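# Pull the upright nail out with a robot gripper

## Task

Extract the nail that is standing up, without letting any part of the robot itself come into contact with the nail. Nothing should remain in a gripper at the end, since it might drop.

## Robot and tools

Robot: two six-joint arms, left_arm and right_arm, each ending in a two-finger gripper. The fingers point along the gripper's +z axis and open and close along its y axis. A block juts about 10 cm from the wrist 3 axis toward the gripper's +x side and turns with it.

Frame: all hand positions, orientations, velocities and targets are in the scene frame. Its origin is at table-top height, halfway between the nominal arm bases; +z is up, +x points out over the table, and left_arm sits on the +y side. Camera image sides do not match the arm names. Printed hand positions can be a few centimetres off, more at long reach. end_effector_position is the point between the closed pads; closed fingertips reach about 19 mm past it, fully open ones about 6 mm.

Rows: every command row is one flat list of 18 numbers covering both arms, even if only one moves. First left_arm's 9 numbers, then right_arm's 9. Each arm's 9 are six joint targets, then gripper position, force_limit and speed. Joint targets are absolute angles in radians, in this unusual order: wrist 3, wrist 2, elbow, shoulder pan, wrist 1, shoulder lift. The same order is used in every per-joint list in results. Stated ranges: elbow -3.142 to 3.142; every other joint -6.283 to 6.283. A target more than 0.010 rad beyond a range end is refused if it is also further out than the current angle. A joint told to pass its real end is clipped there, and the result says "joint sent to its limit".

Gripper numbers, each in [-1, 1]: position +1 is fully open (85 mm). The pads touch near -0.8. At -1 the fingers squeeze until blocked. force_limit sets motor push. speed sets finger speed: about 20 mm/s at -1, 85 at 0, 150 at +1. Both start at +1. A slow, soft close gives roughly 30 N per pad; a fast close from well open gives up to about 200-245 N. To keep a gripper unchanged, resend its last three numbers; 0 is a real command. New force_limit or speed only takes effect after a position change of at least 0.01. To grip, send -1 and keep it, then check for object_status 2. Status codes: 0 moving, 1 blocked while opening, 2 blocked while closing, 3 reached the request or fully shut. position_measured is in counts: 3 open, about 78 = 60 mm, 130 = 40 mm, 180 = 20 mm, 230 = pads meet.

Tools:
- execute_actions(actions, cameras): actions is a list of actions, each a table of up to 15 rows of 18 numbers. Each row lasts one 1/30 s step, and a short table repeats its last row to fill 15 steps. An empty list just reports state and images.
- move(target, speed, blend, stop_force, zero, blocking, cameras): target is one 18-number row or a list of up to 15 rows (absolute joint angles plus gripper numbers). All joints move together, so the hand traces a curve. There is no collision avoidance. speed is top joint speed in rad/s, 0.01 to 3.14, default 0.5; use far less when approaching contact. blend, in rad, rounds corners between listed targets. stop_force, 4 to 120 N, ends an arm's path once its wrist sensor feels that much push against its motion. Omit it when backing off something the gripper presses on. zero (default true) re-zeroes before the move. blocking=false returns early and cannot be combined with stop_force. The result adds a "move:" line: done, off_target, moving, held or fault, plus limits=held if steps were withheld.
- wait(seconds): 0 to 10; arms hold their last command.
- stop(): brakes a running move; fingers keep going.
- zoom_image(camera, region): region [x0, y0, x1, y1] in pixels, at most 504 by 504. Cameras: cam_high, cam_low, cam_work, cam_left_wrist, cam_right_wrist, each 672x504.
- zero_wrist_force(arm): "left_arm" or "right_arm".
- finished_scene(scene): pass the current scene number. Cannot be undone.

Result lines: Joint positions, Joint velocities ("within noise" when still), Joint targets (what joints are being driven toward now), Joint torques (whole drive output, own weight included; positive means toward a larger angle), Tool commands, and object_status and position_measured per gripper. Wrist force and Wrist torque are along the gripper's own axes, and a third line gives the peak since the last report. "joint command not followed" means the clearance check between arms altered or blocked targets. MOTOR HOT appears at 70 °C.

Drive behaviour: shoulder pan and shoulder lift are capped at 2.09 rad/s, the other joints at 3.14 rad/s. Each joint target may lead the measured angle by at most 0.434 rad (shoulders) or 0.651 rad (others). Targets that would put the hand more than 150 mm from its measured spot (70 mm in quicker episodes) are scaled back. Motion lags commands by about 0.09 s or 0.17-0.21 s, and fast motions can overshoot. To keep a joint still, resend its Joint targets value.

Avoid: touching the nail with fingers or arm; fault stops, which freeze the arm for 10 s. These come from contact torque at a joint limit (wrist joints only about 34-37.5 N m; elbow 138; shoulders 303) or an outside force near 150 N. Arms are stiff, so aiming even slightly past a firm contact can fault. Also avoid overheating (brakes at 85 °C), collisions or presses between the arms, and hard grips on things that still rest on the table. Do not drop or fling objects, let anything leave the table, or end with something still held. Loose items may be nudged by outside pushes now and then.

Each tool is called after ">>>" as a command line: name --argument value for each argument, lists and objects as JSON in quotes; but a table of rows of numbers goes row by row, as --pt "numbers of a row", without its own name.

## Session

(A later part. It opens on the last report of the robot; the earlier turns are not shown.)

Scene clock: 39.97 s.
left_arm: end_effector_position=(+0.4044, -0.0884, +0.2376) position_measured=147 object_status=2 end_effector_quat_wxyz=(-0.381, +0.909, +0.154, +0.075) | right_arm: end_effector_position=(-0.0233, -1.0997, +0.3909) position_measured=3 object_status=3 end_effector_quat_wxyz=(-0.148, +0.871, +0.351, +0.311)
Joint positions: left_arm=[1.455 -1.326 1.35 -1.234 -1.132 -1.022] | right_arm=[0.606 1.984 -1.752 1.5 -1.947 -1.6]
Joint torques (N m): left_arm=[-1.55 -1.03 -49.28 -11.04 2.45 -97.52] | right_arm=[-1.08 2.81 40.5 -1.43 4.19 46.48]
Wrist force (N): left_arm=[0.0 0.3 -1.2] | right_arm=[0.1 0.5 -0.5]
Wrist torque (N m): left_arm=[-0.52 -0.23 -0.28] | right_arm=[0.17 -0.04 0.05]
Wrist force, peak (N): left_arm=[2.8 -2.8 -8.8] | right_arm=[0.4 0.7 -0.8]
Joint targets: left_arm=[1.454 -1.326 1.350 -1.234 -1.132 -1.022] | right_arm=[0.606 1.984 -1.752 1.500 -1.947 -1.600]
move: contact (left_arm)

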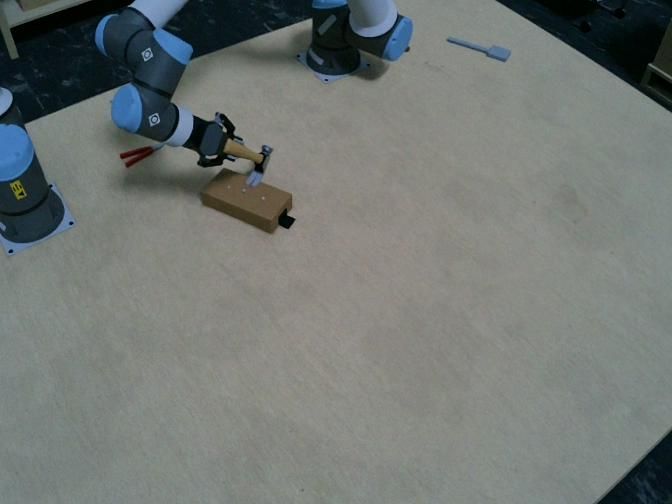

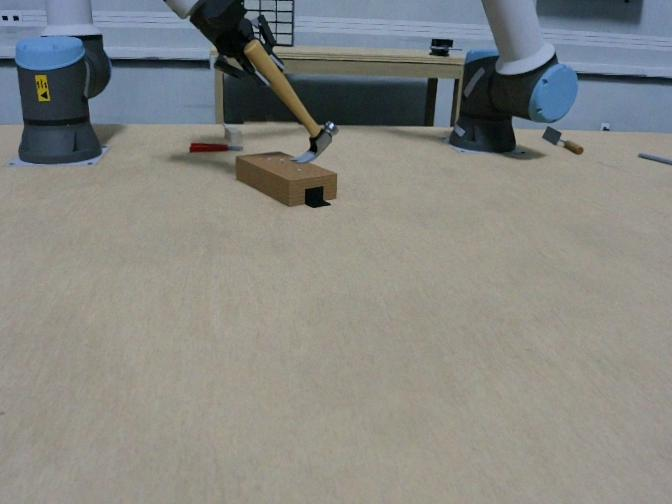

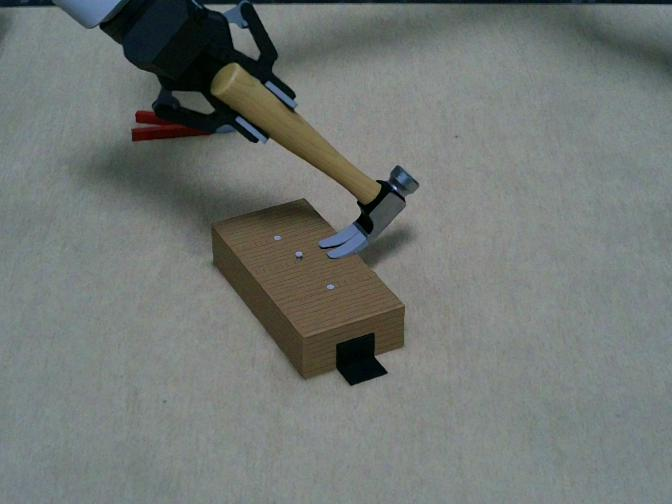

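>>> move --pt "1.4577 -1.3226 1.2763 -1.2298 -1.1041 -0.9765 -1 0.2 -1 0.606 1.984 -1.752 1.5 -1.947 -1.6 1 1 1" --pt "1.4607 -1.3198 1.1988 -1.2258 -1.0745 -0.9293 -1 0.2 -1 0.606 1.984 -1.752 1.5 -1.947 -1.6 1 1 1" --speed 0.04 --blend 0.005 --stop_force 12 --cameras '["cam_high","cam_low","cam_work"]'

>>> zoom_image --camera "cam_work" --region '[260, 210, 360, 285]'

>>> zoom_image --camera "cam_high" --region '[210, 150, 290, 210]'

>>> zoom_image --camera "cam_low" --region '[250, 120, 340, 190]'

Scene clock: 45.63 s.
left_arm: end_effector_position=(+0.4276, -0.1340, +0.2381) position_measured=147 object_status=2 end_effector_quat_wxyz=(-0.381, +0.908, +0.154, +0.075) | right_arm: end_effector_position=(-0.0233, -1.0997, +0.3909) position_measured=3 object_status=3 end_effector_quat_wxyz=(-0.148, +0.871, +0.351, +0.311)
Joint positions: left_arm=[1.46 -1.32 1.212 -1.226 -1.08 -0.937] | right_arm=[0.606 1.984 -1.752 1.5 -1.947 -1.6]
Joint torques (N m): left_arm=[-1.32 0.63 -49.57 -10.15 -4.7 -116.02] | right_arm=[-0.93 2.61 40.48 2.02 3.91 47.84]
Wrist force (N): left_arm=[-6.8 3.6 14.8] | right_arm=[0.3 0.6 -0.4]
Wrist torque (N m): left_arm=[-0.18 -0.39 -0.07] | right_arm=[0.19 -0.09 0.04]
Wrist force, peak (N): left_arm=[-8.8 3.0 22.3] | right_arm=[0.3 0.9 -0.8]
Joint targets: left_arm=[1.460 -1.320 1.212 -1.226 -1.080 -0.937] | right_arm=[0.606 1.984 -1.752 1.500 -1.947 -1.600]
move: contact (left_arm); path passed 1 of 2 targets; left_arm: the elbow is farthest, 0.013 rad from its target

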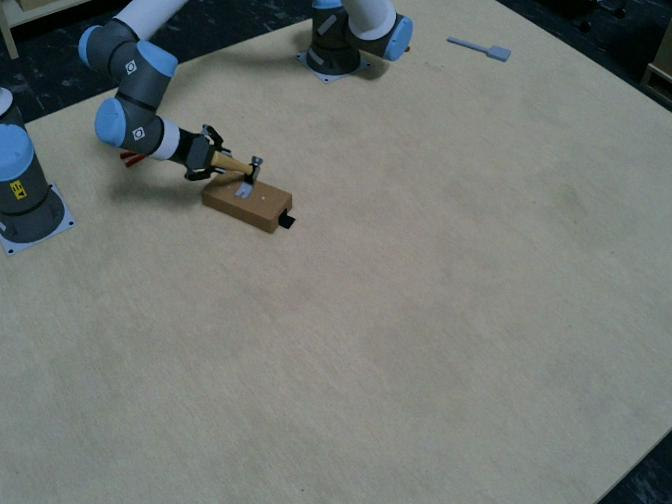

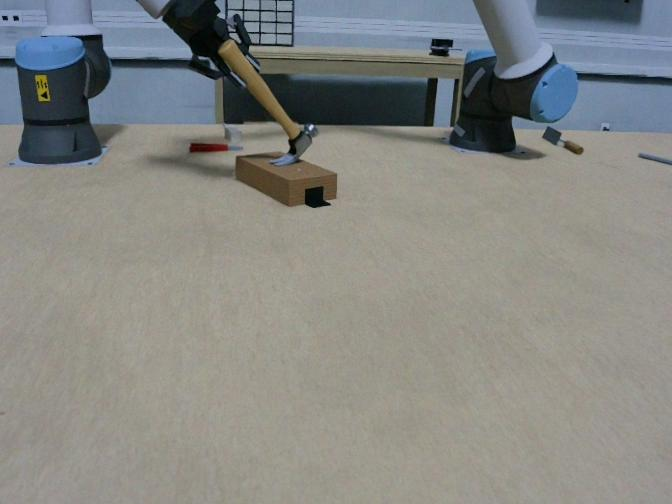

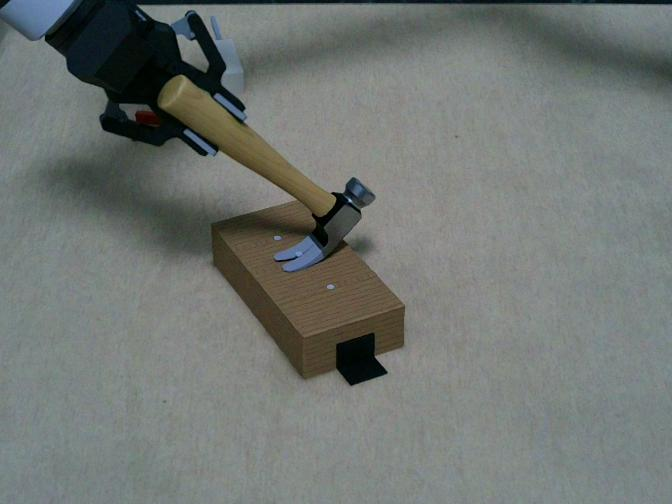

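Scaled by 5.040 from the camera's image (finer frame: 960x720).

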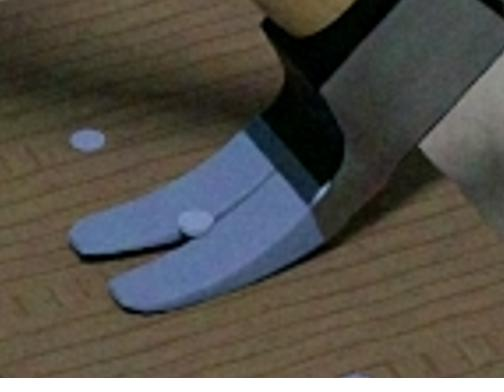

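Scaled by 6.300 from the camera's image (finer frame: 960x720).

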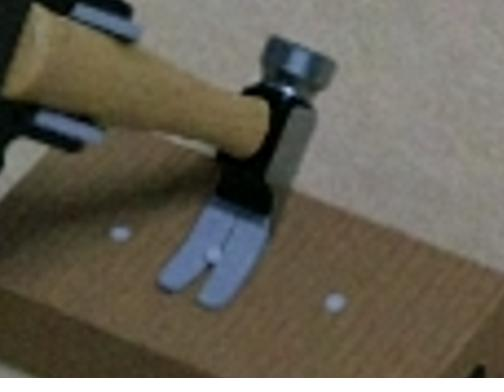

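Scaled by 5.600 from the camera's image (finer frame: 960x720).

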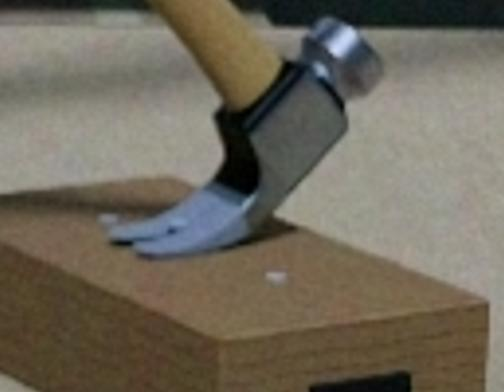

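>>> move --target '[1.4291,-1.3038,1.4429,-1.2400,-1.3302,-1.1168,-1,0.2,-1,0.606,1.984,-1.752,1.5,-1.947,-1.6,1,1,1]' --speed 0.07 --stop_force 55 --cameras '["cam_high","cam_low","cam_work"]'

>>> zoom_image --camera "cam_work" --region '[250, 190, 370, 280]'

>>> zoom_image --camera "cam_low" --region '[250, 120, 340, 190]'

Scene clock: 52.50 s.
left_arm: end_effector_position=(+0.4089, -0.0971, +0.2528) position_measured=147 object_status=2 end_effector_quat_wxyz=(-0.287, +0.935, +0.178, +0.104) | right_arm: end_effector_position=(-0.0233, -1.0997, +0.3909) position_measured=3 object_status=3 end_effector_quat_wxyz=(-0.148, +0.871, +0.351, +0.311)
Joint positions: left_arm=[1.429 -1.304 1.443 -1.24 -1.33 -1.117] | right_arm=[0.606 1.984 -1.752 1.5 -1.947 -1.6]
Joint torques (N m): left_arm=[-1.84 2.28 -41.52 -12.95 -4.68 -97.13] | right_arm=[-0.65 2.13 41.33 4.62 3.22 48.3]
Wrist force (N): left_arm=[-2.1 2.2 3.6] | right_arm=[0.0 0.6 -0.4]
Wrist torque (N m): left_arm=[-0.53 -0.10 -0.22] | right_arm=[0.18 -0.04 0.05]
Wrist force, peak (N): left_arm=[-7.7 5.1 16.5] | right_arm=[0.4 1.0 -0.7]
Joint targets: left_arm=[1.429 -1.304 1.443 -1.240 -1.330 -1.117] | right_arm=[0.606 1.984 -1.752 1.500 -1.947 -1.600]
move: done

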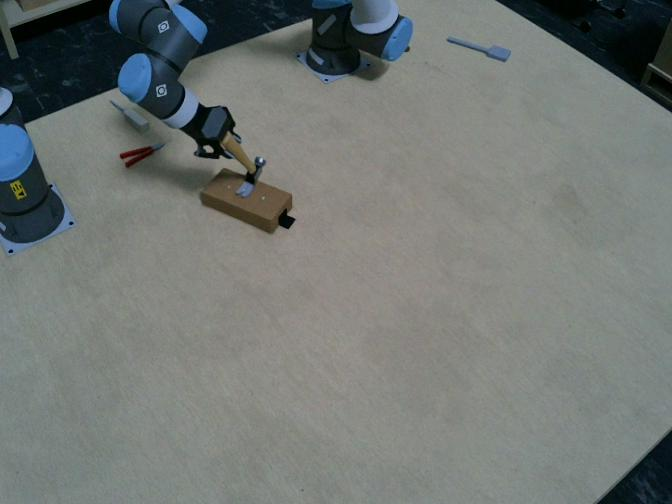

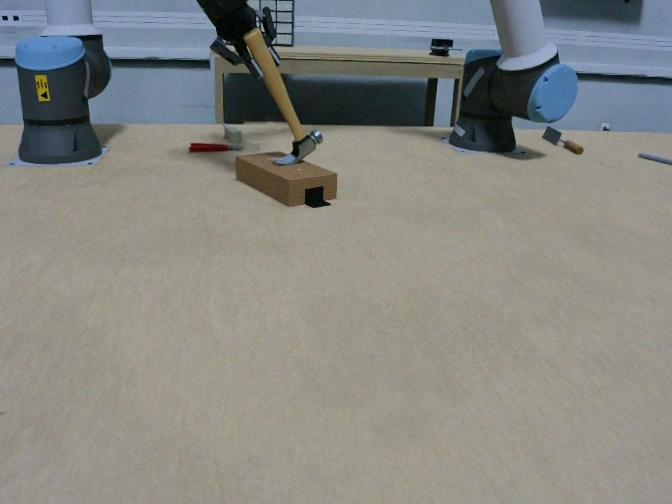

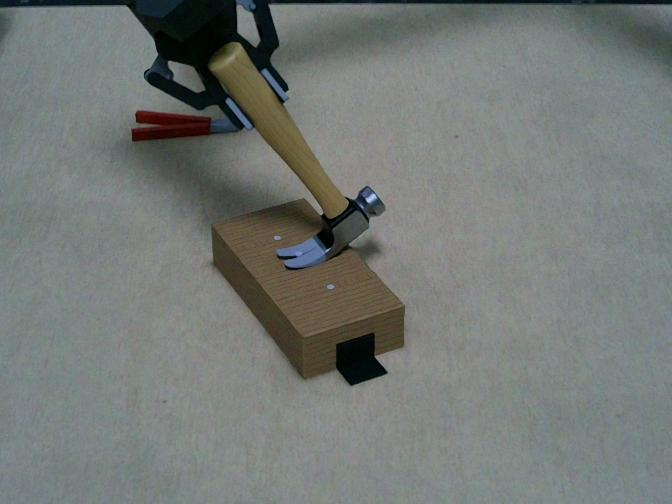

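Scaled by 4.200 from the camera's image (finer frame: 960x720).

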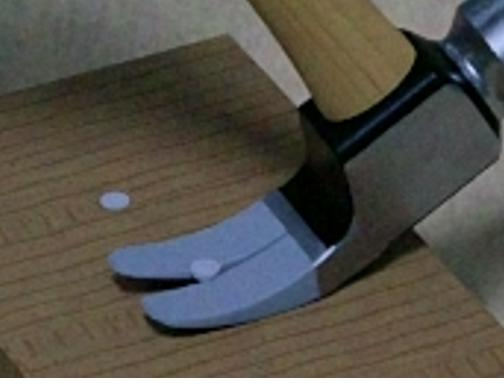

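Scaled by 5.600 from the camera's image (finer frame: 960x720).

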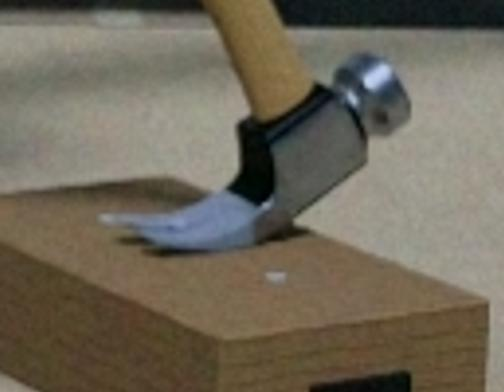

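>>> move --target '[1.4071,-1.2894,1.5907,-1.2517,-1.495,-1.2317,-1,0.2,-1,0.606,1.984,-1.752,1.5,-1.947,-1.6,1,1,1]' --speed 0.07 --stop_force 55 --cameras '["cam_work"]'

>>> zoom_image --camera "cam_work" --region '[250, 190, 370, 280]'

Scene clock: 55.83 s.
left_arm: end_effector_position=(+0.3957, -0.0714, +0.2598) position_measured=147 object_status=2 end_effector_quat_wxyz=(-0.222, +0.948, +0.194, +0.122) | right_arm: end_effector_position=(-0.0233, -1.0997, +0.3909) position_measured=3 object_status=3 end_effector_quat_wxyz=(-0.148, +0.871, +0.351, +0.311)
Joint positions: left_arm=[1.407 -1.289 1.591 -1.252 -1.495 -1.232] | right_arm=[0.606 1.984 -1.752 1.5 -1.947 -1.6]
Joint torques (N m): left_arm=[-2.99 8.16 -43.36 2.45 -2.55 -105.73] | right_arm=[-0.49 1.99 41.63 6.42 2.7 49.46]
Wrist force (N): left_arm=[-21.3 24.6 8.7] | right_arm=[0.0 0.4 -0.8]
Wrist torque (N m): left_arm=[2.24 0.68 0.39] | right_arm=[0.15 -0.04 0.05]
Wrist force, peak (N): left_arm=[-21.5 25.3 8.9] | right_arm=[0.4 0.7 -0.8]
Joint targets: left_arm=[1.407 -1.289 1.591 -1.252 -1.495 -1.232] | right_arm=[0.606 1.984 -1.752 1.500 -1.947 -1.600]
move: done

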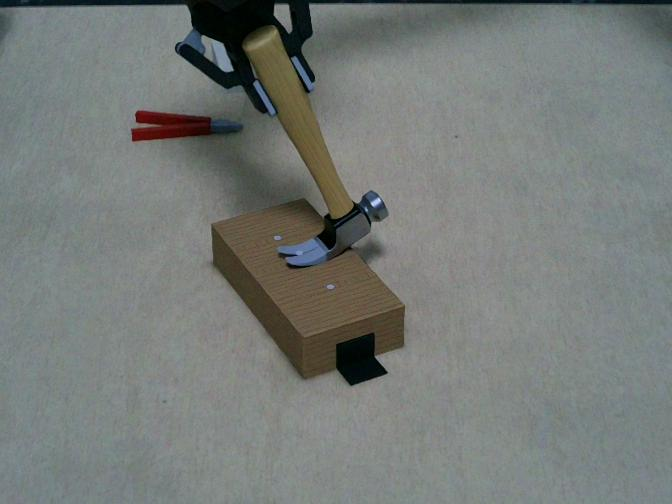

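Scaled by 4.200 from the camera's image (finer frame: 960x720).

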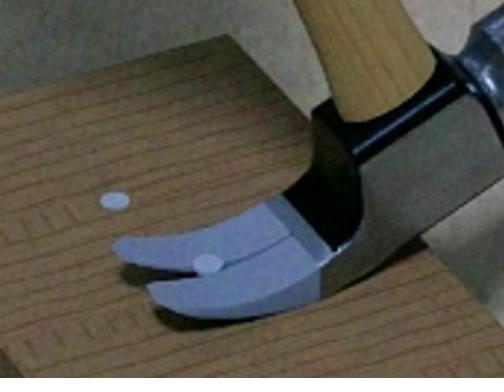

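>>> move --target '[1.3843,-1.2716,1.737,-1.2657,-1.6616,-1.3423,-1,0.2,-1,0.606,1.984,-1.752,1.5,-1.947,-1.6,1,1,1]' --speed 0.07 --stop_force 55 --cameras '["cam_work"]'

>>> zoom_image --camera "cam_work" --region '[250, 190, 370, 280]'

Scene clock: 59.23 s.
left_arm: end_effector_position=(+0.3821, -0.0445, +0.2630) position_measured=147 object_status=2 end_effector_quat_wxyz=(-0.157, +0.955, +0.208, +0.140) | right_arm: end_effector_position=(-0.0233, -1.0997, +0.3909) position_measured=3 object_status=3 end_effector_quat_wxyz=(-0.148, +0.871, +0.351, +0.311)
Joint positions: left_arm=[1.384 -1.272 1.737 -1.266 -1.662 -1.342] | right_arm=[0.606 1.984 -1.752 1.5 -1.947 -1.6]
Joint torques (N m): left_arm=[-3.34 1.07 -19.02 -3.99 -1.26 -73.35] | right_arm=[-0.35 1.75 41.8 7.73 2.52 48.78]
Wrist force (N): left_arm=[-1.8 23.2 -22.2] | right_arm=[0.4 0.3 -0.3]
Wrist torque (N m): left_arm=[3.24 1.12 0.96] | right_arm=[0.13 -0.11 0.05]
Wrist force, peak (N): left_arm=[-21.2 25.6 9.3] | right_arm=[0.2 0.7 -0.8]
Joint targets: left_arm=[1.384 -1.272 1.737 -1.266 -1.662 -1.342] | right_arm=[0.606 1.984 -1.752 1.500 -1.947 -1.600]
move: done

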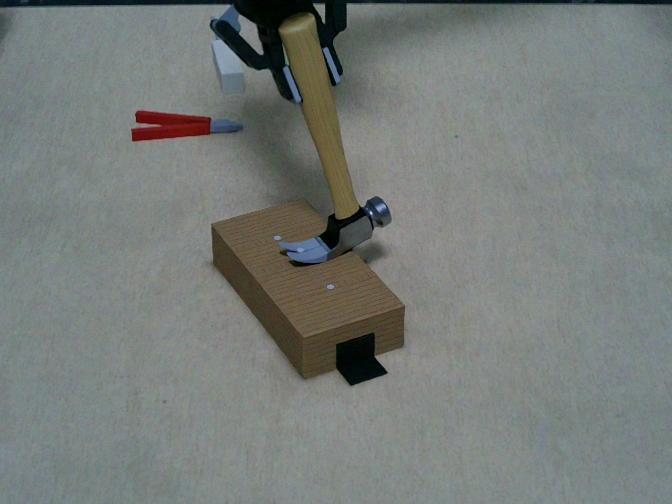

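Scaled by 4.200 from the camera's image (finer frame: 960x720).

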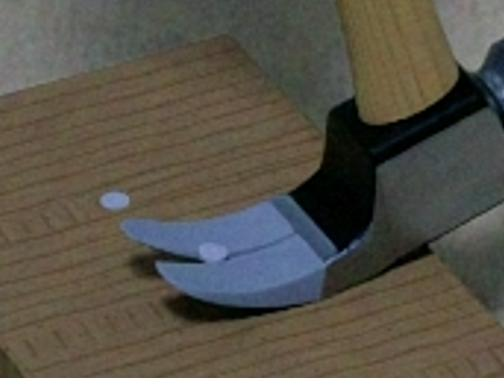

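>>> move --target '[1.3602,-1.2498,1.8776,-1.2829,-1.8249,-1.4493,-1,0.2,-1,0.606,1.984,-1.752,1.5,-1.947,-1.6,1,1,1]' --speed 0.07 --stop_force 55 --cameras '["cam_work"]'

>>> zoom_image --camera "cam_work" --region '[250, 190, 370, 280]'

Scene clock: 62.80 s.
left_arm: end_effector_position=(+0.3684, -0.0177, +0.2654) position_measured=147 object_status=2 end_effector_quat_wxyz=(-0.091, +0.958, +0.221, +0.157) | right_arm: end_effector_position=(-0.0233, -1.0997, +0.3909) position_measured=3 object_status=3 end_effector_quat_wxyz=(-0.148, +0.871, +0.351, +0.311)
Joint positions: left_arm=[1.36 -1.25 1.878 -1.283 -1.825 -1.449] | right_arm=[0.606 1.984 -1.752 1.5 -1.947 -1.6]
Joint torques (N m): left_arm=[-1.88 6.65 -45.05 -5.63 -2.06 -89.95] | right_arm=[-0.11 1.27 42.04 7.42 2.31 49.51]
Wrist force (N): left_arm=[-15.2 27.8 26.2] | right_arm=[0.4 0.5 -0.3]
Wrist torque (N m): left_arm=[-0.01 -0.27 0.04] | right_arm=[0.16 -0.09 0.05]
Wrist force, peak (N): left_arm=[-16.2 32.2 29.2] | right_arm=[0.2 1.0 -0.4]
Joint targets: left_arm=[1.360 -1.250 1.878 -1.283 -1.825 -1.449] | right_arm=[0.606 1.984 -1.752 1.500 -1.947 -1.600]
move: done

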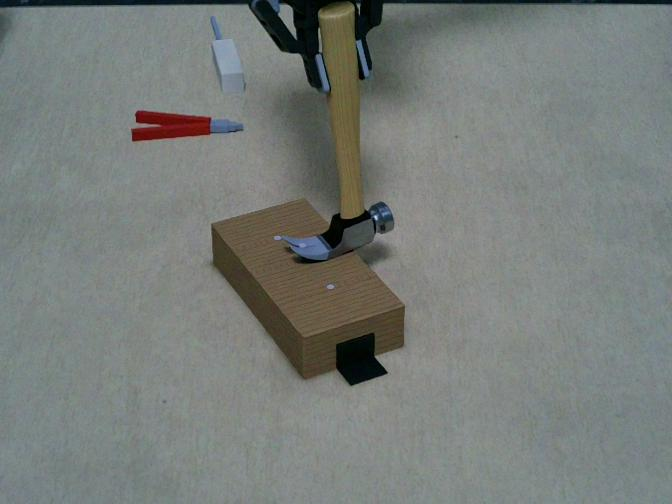

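Scaled by 4.200 from the camera's image (finer frame: 960x720).

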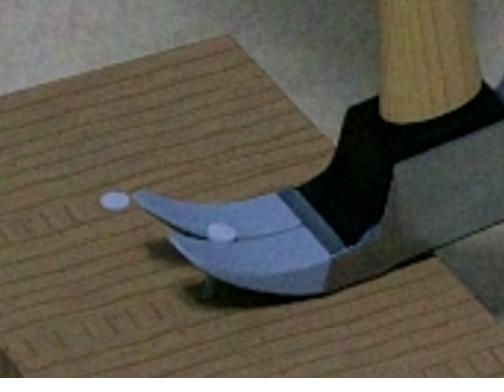

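>>> move --target '[1.3615,-1.2496,1.8515,-1.2815,-1.7971,-1.4515,-1,0.2,-1,0.606,1.984,-1.752,1.5,-1.947,-1.6,1,1,1]' --speed 0.02 --stop_force 70 --cameras '["cam_work"]'

>>> zoom_image --camera "cam_work" --region '[250, 190, 370, 280]'

Scene clock: 65.73 s.
left_arm: end_effector_position=(+0.3706, -0.0222, +0.2804) position_measured=149 object_status=2 end_effector_quat_wxyz=(-0.091, +0.958, +0.221, +0.157) | right_arm: end_effector_position=(-0.0233, -1.0997, +0.3909) position_measured=3 object_status=3 end_effector_quat_wxyz=(-0.148, +0.871, +0.351, +0.311)
Joint positions: left_arm=[1.362 -1.25 1.852 -1.281 -1.797 -1.451] | right_arm=[0.606 1.984 -1.752 1.5 -1.947 -1.6]
Joint torques (N m): left_arm=[0.98 5.14 -73.89 19.69 1.54 -92.94] | right_arm=[0.01 1.1 42.28 10.79 2.15 50.24]
Wrist force (N): left_arm=[-20.0 25.4 48.9] | right_arm=[0.5 0.5 -0.4]
Wrist torque (N m): left_arm=[-0.87 0.27 -0.18] | right_arm=[0.18 -0.13 0.05]
Wrist force, peak (N): left_arm=[-20.0 25.4 48.9] | right_arm=[0.5 1.0 -0.7]
Joint targets: left_arm=[1.361 -1.250 1.852 -1.282 -1.797 -1.452] | right_arm=[0.606 1.984 -1.752 1.500 -1.947 -1.600]
move: done

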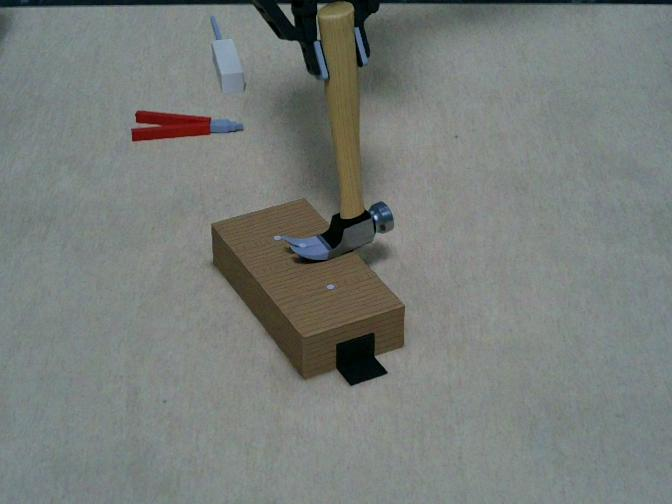

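Scaled by 4.200 from the camera's image (finer frame: 960x720).

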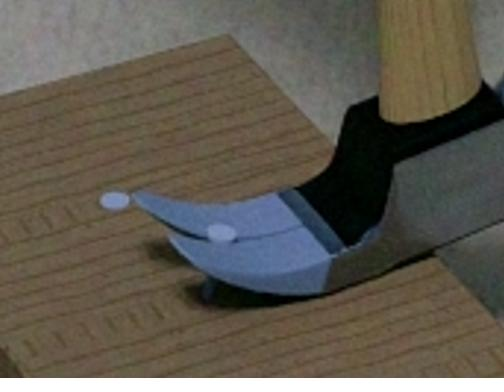

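>>> move --target '[1.361,-1.25,1.852,-1.282,-1.797,-1.452,-0.97,1,-1,0.606,1.984,-1.752,1.5,-1.947,-1.6,1,1,1]' --cameras '[]'

>>> move --target '[1.3433,-1.2301,1.9553,-1.2962,-1.9214,-1.5275,-0.97,1,-1,0.606,1.984,-1.752,1.5,-1.947,-1.6,1,1,1]' --speed 0.05 --stop_force 50 --cameras '["cam_work"]'

>>> zoom_image --camera "cam_work" --region '[250, 190, 370, 280]'

Scene clock: 68.60 s.
left_arm: end_effector_position=(+0.3702, -0.0222, +0.2804) position_measured=149 object_status=2 end_effector_quat_wxyz=(-0.090, +0.958, +0.221, +0.156) | right_arm: end_effector_position=(-0.0233, -1.0997, +0.3909) position_measured=3 object_status=3 end_effector_quat_wxyz=(-0.148, +0.871, +0.351, +0.311)
Joint positions: left_arm=[1.361 -1.25 1.852 -1.282 -1.797 -1.452] | right_arm=[0.606 1.984 -1.752 1.5 -1.947 -1.6]
Joint torques (N m): left_arm=[-0.86 0.7 -58.52 -9.43 2.1 -103.63] | right_arm=[0.32 0.85 42.58 10.84 1.59 50.7]
Wrist force (N): left_arm=[-17.8 30.3 50.3] | right_arm=[0.0 0.7 -0.2]
Wrist torque (N m): left_arm=[-1.43 0.82 -0.48] | right_arm=[0.19 -0.03 0.05]
Wrist force, peak (N): left_arm=[-19.7 29.2 51.4] | right_arm=[0.5 0.8 -0.7]
Joint targets: left_arm=[1.361 -1.250 1.852 -1.282 -1.797 -1.452] | right_arm=[0.606 1.984 -1.752 1.500 -1.947 -1.600]
move: done

Scene clock: 71.83 s.
left_arm: end_effector_position=(+0.3607, -0.0027, +0.2796) position_measured=149 object_status=2 end_effector_quat_wxyz=(-0.041, +0.958, +0.230, +0.169) | right_arm: end_effector_position=(-0.0233, -1.0997, +0.3909) position_measured=3 object_status=3 end_effector_quat_wxyz=(-0.148, +0.871, +0.351, +0.311)
Joint positions: left_arm=[1.343 -1.23 1.955 -1.296 -1.921 -1.528] | right_arm=[0.606 1.984 -1.752 1.5 -1.947 -1.6]
Joint torques (N m): left_arm=[-2.68 0.46 -28.86 -10.07 -9.27 -50.17] | right_arm=[0.21 0.64 42.16 11.93 1.6 50.37]
Wrist force (N): left_arm=[8.8 -7.1 -24.6] | right_arm=[0.2 0.2 -0.2]
Wrist torque (N m): left_arm=[1.03 -0.15 0.49] | right_arm=[0.13 -0.08 0.05]
Wrist force, peak (N): left_arm=[-16.7 34.1 48.8] | right_arm=[0.5 0.6 -1.0]
Joint targets: left_arm=[1.343 -1.230 1.955 -1.296 -1.921 -1.527] | right_arm=[0.606 1.984 -1.752 1.500 -1.947 -1.600]
move: done

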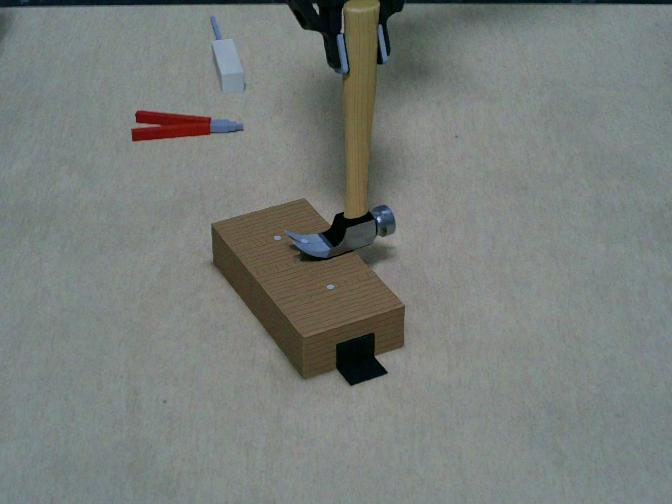

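Scaled by 4.200 from the camera's image (finer frame: 960x720).

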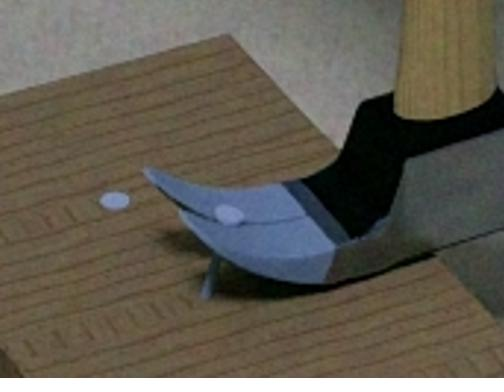

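>>> move --target '[1.3443,-1.23,1.9344,-1.295,-1.899,-1.5293,-0.97,1,-1,0.606,1.984,-1.752,1.5,-1.947,-1.6,1,1,1]' --speed 0.02 --stop_force 85 --cameras '["cam_work"]'

>>> zoom_image --camera "cam_work" --region '[250, 190, 370, 280]'

Scene clock: 74.27 s.
left_arm: end_effector_position=(+0.3625, -0.0062, +0.2916) position_measured=149 object_status=2 end_effector_quat_wxyz=(-0.041, +0.958, +0.230, +0.169) | right_arm: end_effector_position=(-0.0233, -1.0997, +0.3909) position_measured=3 object_status=3 end_effector_quat_wxyz=(-0.148, +0.871, +0.351, +0.311)
Joint positions: left_arm=[1.344 -1.23 1.934 -1.295 -1.899 -1.529] | right_arm=[0.606 1.984 -1.752 1.5 -1.947 -1.6]
Joint torques (N m): left_arm=[1.12 3.21 -56.64 11.36 -0.78 -63.21] | right_arm=[0.44 0.27 42.81 13.88 1.36 51.95]
Wrist force (N): left_arm=[-2.1 -0.4 5.4] | right_arm=[0.1 0.3 -0.4]
Wrist torque (N m): left_arm=[-0.09 0.02 0.03] | right_arm=[0.13 -0.05 0.05]
Wrist force, peak (N): left_arm=[8.6 -7.0 -24.8] | right_arm=[0.7 0.8 -0.5]
Joint targets: left_arm=[1.344 -1.230 1.934 -1.295 -1.899 -1.529] | right_arm=[0.606 1.984 -1.752 1.500 -1.947 -1.600]
move: done

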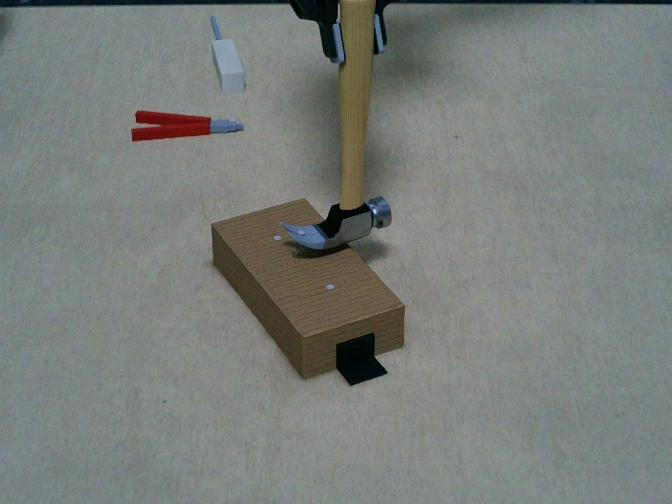

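Scaled by 4.200 from the camera's image (finer frame: 960x720).

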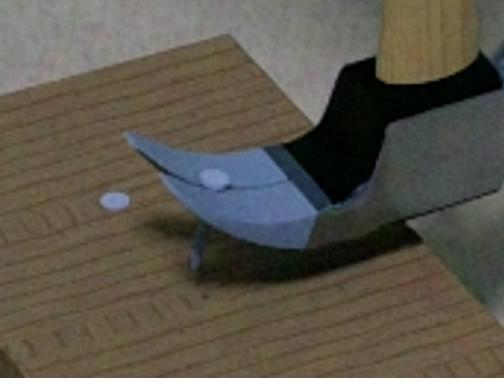

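>>> move --target '[1.3443,-1.23,1.8455,-1.295,-1.7699,-1.5695,-0.97,1,-1,0.606,1.984,-1.752,1.5,-1.947,-1.6,1,1,1]' --speed 0.12 --cameras '["cam_work"]'

>>> move --pt "2.0233 -1.5708 1.7874 -0.6296 -1.834 -1.5243 -0.97 1 -1 0.606 1.984 -1.752 1.5 -1.947 -1.6 1 1 1" --pt "2.0233 -1.5708 1.9369 -0.6296 -2.062 -1.4457 -0.97 1 -1 0.606 1.984 -1.752 1.5 -1.947 -1.6 1 1 1" --speed '[0.25,0.15]'

>>> zoom_image --camera "cam_high" --region '[290, 80, 450, 220]'

>>> zoom_image --camera "cam_low" --region '[300, 50, 480, 240]'

Scene clock: 77.90 s.
left_arm: end_effector_position=(+0.3625, -0.0062, +0.3616) position_measured=149 object_status=2 end_effector_quat_wxyz=(-0.041, +0.958, +0.230, +0.169) | right_arm: end_effector_position=(-0.0233, -1.0997, +0.3909) position_measured=3 object_status=3 end_effector_quat_wxyz=(-0.148, +0.871, +0.351, +0.311)
Joint positions: left_arm=[1.344 -1.23 1.846 -1.295 -1.77 -1.569] | right_arm=[0.606 1.984 -1.752 1.5 -1.947 -1.6]
Joint torques (N m): left_arm=[0.41 3.38 -60.01 11.43 -0.58 -63.62] | right_arm=[0.59 0.31 43.06 17.06 0.92 54.11]
Wrist force (N): left_arm=[-2.0 -0.9 4.9] | right_arm=[0.0 0.3 -0.5]
Wrist torque (N m): left_arm=[-0.20 0.10 0.08] | right_arm=[0.13 -0.03 0.05]
Wrist force, peak (N): left_arm=[-2.3 -0.6 6.2] | right_arm=[-0.2 0.9 -0.5]
Joint targets: left_arm=[1.344 -1.230 1.845 -1.295 -1.770 -1.569] | right_arm=[0.606 1.984 -1.752 1.500 -1.947 -1.600]
move: done

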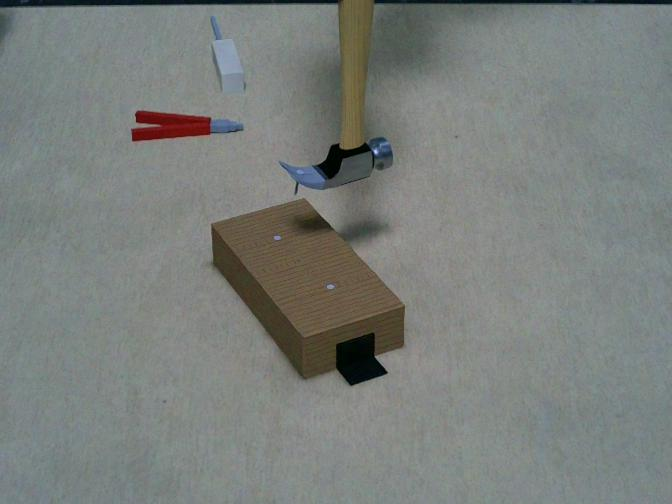

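Scene clock: 82.60 s.
left_arm: end_effector_position=(+0.6001, +0.2699, +0.2352) position_measured=149 object_status=2 end_effector_quat_wxyz=(+0.000, +0.972, +0.233, +0.000) | right_arm: end_effector_position=(-0.0233, -1.0997, +0.3909) position_measured=3 object_status=3 end_effector_quat_wxyz=(-0.148, +0.871, +0.351, +0.311)
Joint positions: left_arm=[2.023 -1.571 1.937 -0.63 -2.062 -1.446] | right_arm=[0.606 1.984 -1.752 1.5 -1.947 -1.6]
Joint torques (N m): left_arm=[2.28 -2.64 -39.7 16.26 -10.25 -34.89] | right_arm=[0.77 -0.15 43.27 15.99 0.54 53.13]
Wrist force (N): left_arm=[-0.1 -0.2 4.7] | right_arm=[0.3 0.6 -0.5]
Wrist torque (N m): left_arm=[-0.02 0.24 0.06] | right_arm=[0.18 -0.09 0.05]
Wrist force, peak (N): left_arm=[0.0 -0.2 6.4] | right_arm=[0.7 1.0 -0.3]
Joint targets: left_arm=[2.023 -1.571 1.937 -0.630 -2.062 -1.446] | right_arm=[0.606 1.984 -1.752 1.500 -1.947 -1.600]
move: done

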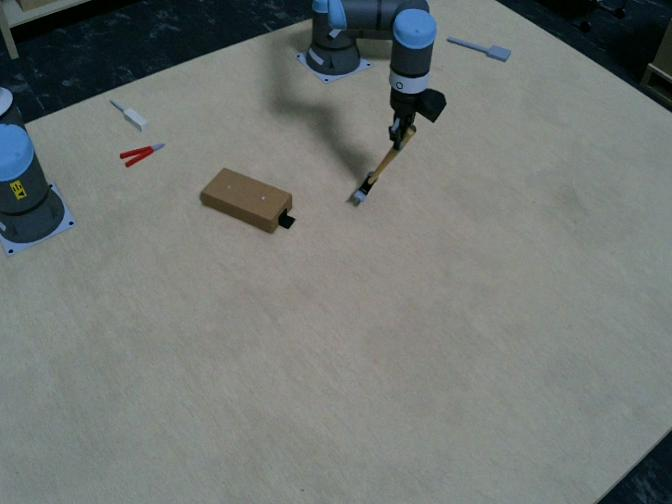

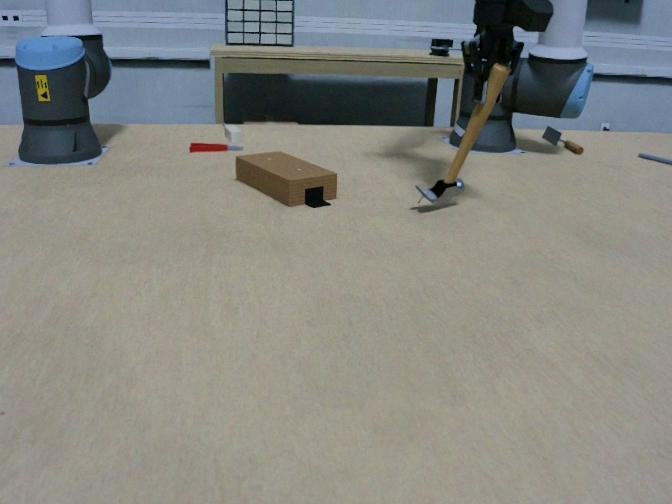

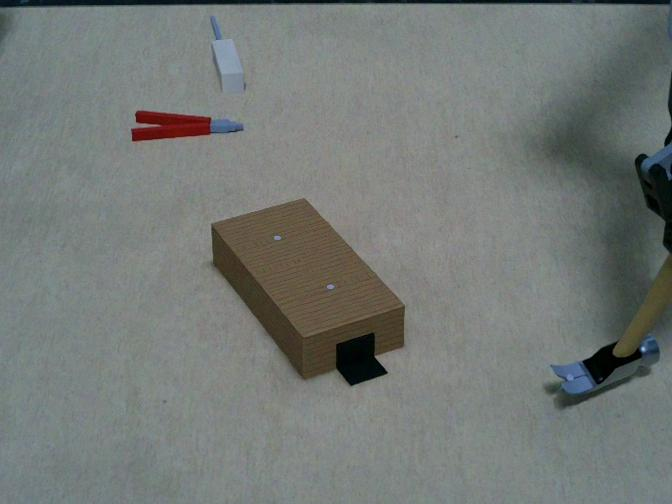

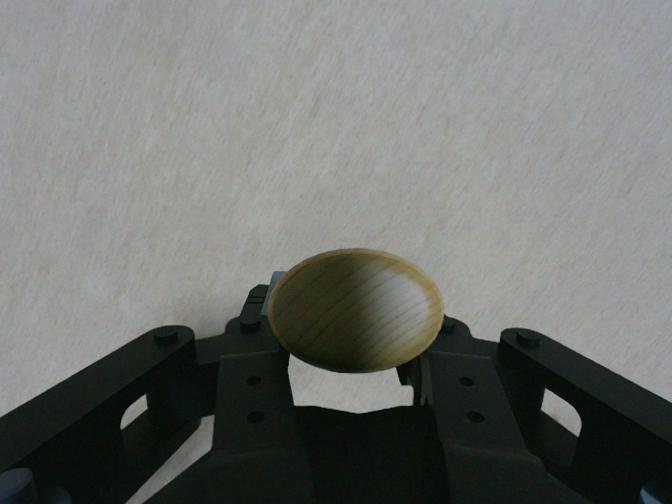

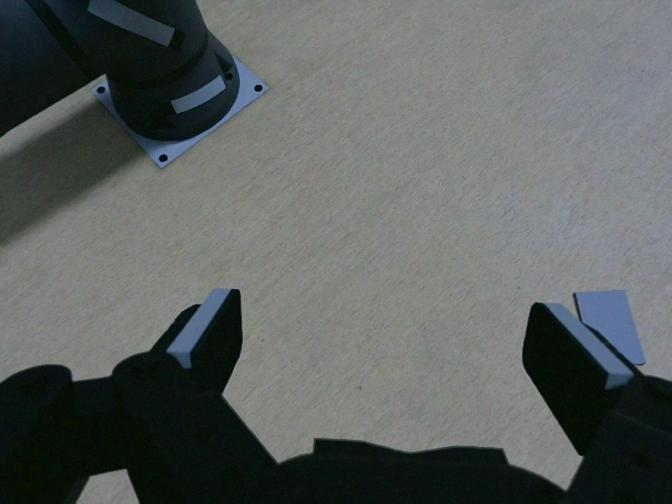

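Scaled by 3.150 from the camera's image (finer frame: 960x720).

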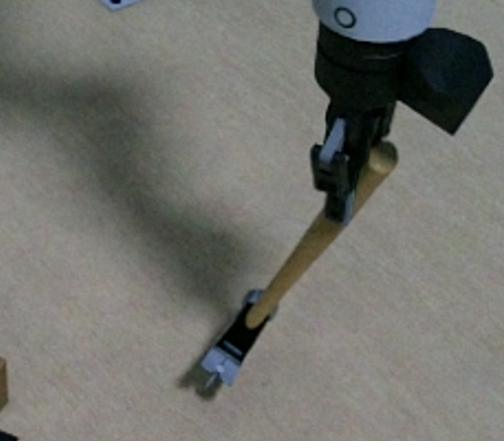

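Scaled by 2.653 from the camera's image (finer frame: 960x720).

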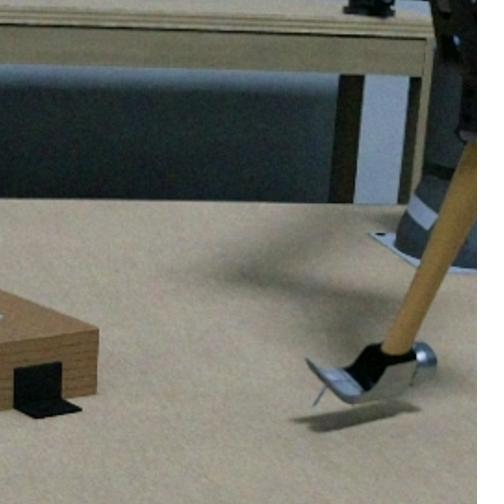

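>>> move --pt "2.099 -1.5708 1.918 -0.5539 -2.1632 -1.3257 -0.97 1 -1 0.606 1.984 -1.752 1.5 -1.947 -1.6 1 1 1" --pt "2.1507 -1.5708 1.8944 -0.5023 -2.2409 -1.2243 -0.97 1 -1 0.606 1.984 -1.752 1.5 -1.947 -1.6 1 1 1" --pt "2.1719 -1.5708 1.8954 -0.4811 -2.3196 -1.1467 -0.97 1 -1 0.606 1.984 -1.752 1.5 -1.947 -1.6 1 1 1" --speed 0.07 --blend 0.02 --stop_force 45 --cameras '["cam_high","cam_low","cam_left_wrist"]'

>>> zoom_image --camera "cam_high" --region '[300, 80, 460, 220]'

>>> zoom_image --camera "cam_low" --region '[350, 80, 550, 240]'

Scene clock: 88.57 s.
left_arm: end_effector_position=(+0.7141, +0.3280, +0.0662) position_measured=149 object_status=2 end_effector_quat_wxyz=(+0.000, +0.972, +0.233, +0.000) | right_arm: end_effector_position=(-0.0233, -1.0997, +0.3909) position_measured=3 object_status=3 end_effector_quat_wxyz=(-0.148, +0.871, +0.351, +0.311)
Joint positions: left_arm=[2.172 -1.571 1.895 -0.481 -2.32 -1.147] | right_arm=[0.606 1.984 -1.752 1.5 -1.947 -1.6]
Joint torques (N m): left_arm=[1.87 0.53 -34.33 13.64 -9.85 -53.95] | right_arm=[1.16 -0.79 44.24 16.85 0.15 55.19]
Wrist force (N): left_arm=[-1.9 -1.0 -1.1] | right_arm=[-0.1 0.4 -0.2]
Wrist torque (N m): left_arm=[0.09 -0.44 0.06] | right_arm=[0.15 -0.03 0.05]
Wrist force, peak (N): left_arm=[23.3 -13.3 -58.9] | right_arm=[0.0 1.1 -0.4]
Joint targets: left_arm=[2.172 -1.571 1.895 -0.481 -2.320 -1.147] | right_arm=[0.606 1.984 -1.752 1.500 -1.947 -1.600]
move: done

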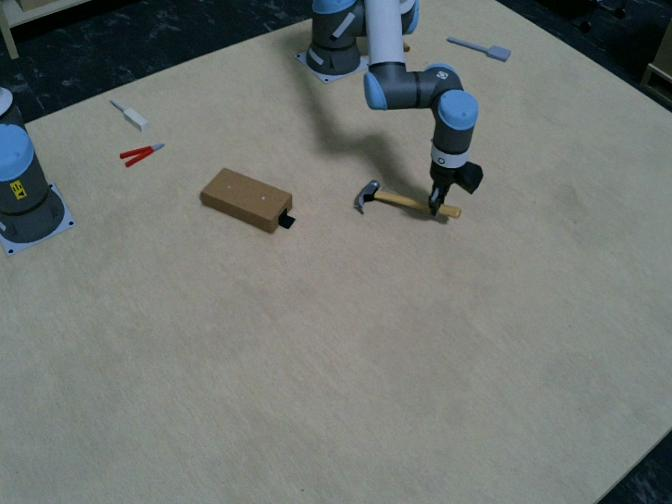

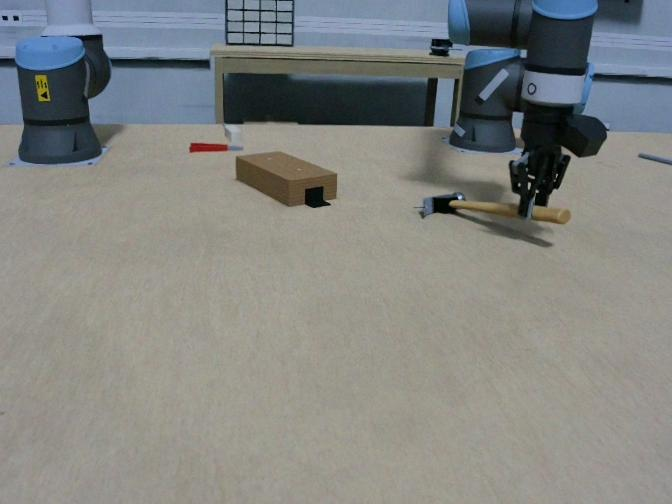

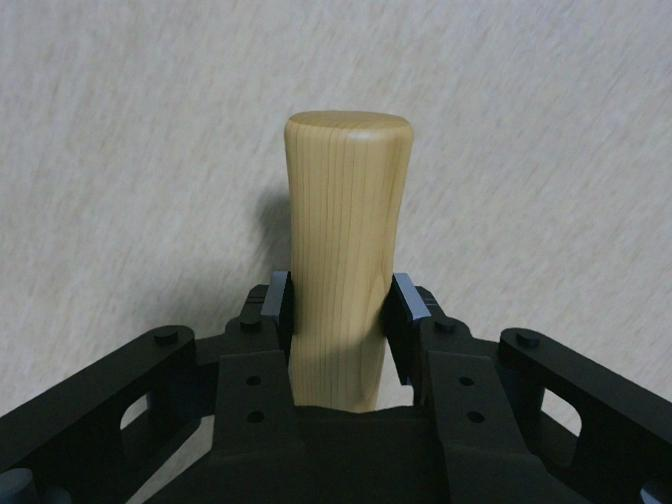

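Scaled by 3.150 from the camera's image (finer frame: 960x720).

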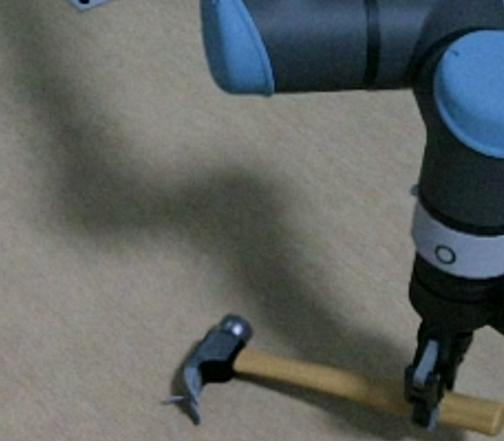

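Scaled by 2.520 from the camera's image (finer frame: 960x720).

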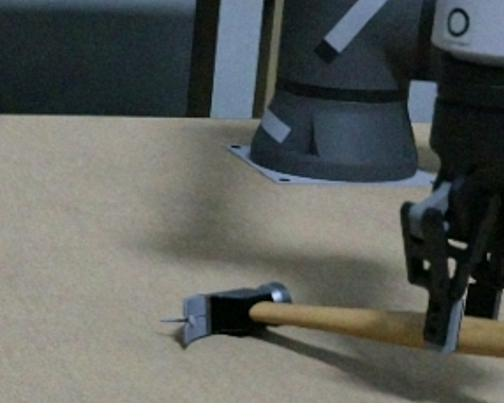

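>>> move --pt "2.1792 -1.5708 1.9011 -0.4737 -2.3753 -1.0966 -0.97 1 -1 0.606 1.984 -1.752 1.5 -1.947 -1.6 1 1 1" --pt "2.1792 -1.5708 1.904 -0.4737 -2.3876 -1.0872 -0.97 1 -1 0.606 1.984 -1.752 1.5 -1.947 -1.6 1 1 1" --speed '[0.04,0.015]' --stop_force 14 --cameras '["cam_low"]'

>>> zoom_image --camera "cam_low" --region '[390, 100, 590, 260]'

Scene clock: 91.97 s.
left_arm: end_effector_position=(+0.7204, +0.3313, +0.0270) position_measured=149 object_status=2 end_effector_quat_wxyz=(+0.000, +0.972, +0.233, +0.000) | right_arm: end_effector_position=(-0.0233, -1.0997, +0.3909) position_measured=3 object_status=3 end_effector_quat_wxyz=(-0.148, +0.871, +0.351, +0.311)
Joint positions: left_arm=[2.179 -1.571 1.902 -0.474 -2.38 -1.093] | right_arm=[0.606 1.984 -1.752 1.5 -1.947 -1.6]
Joint torques (N m): left_arm=[1.82 0.53 -39.74 11.48 -1 -77.89] | right_arm=[1.34 -1.03 44.39 14.99 -0.16 55.46]
Wrist force (N): left_arm=[-2.7 -6.1 -13.9] | right_arm=[-0.2 0.5 -0.5]
Wrist torque (N m): left_arm=[-0.10 -0.36 0.22] | right_arm=[0.16 -0.01 0.05]
Wrist force, peak (N): left_arm=[-10.3 -13.9 -36.2] | right_arm=[0.4 1.0 -0.3]
Joint targets: left_arm=[2.179 -1.571 1.902 -0.474 -2.380 -1.093] | right_arm=[0.606 1.984 -1.752 1.500 -1.947 -1.600]
move: contact (left_arm); path passed 1 of 2 targets

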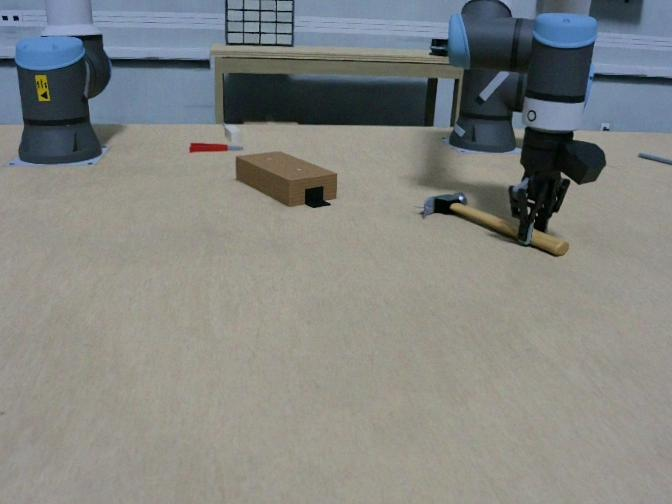

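Scaled by 2.520 from the camera's image (finer frame: 960x720).

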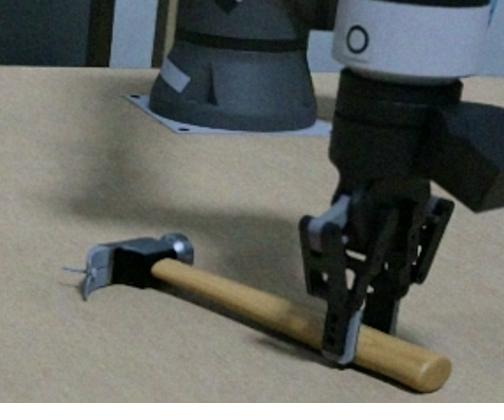

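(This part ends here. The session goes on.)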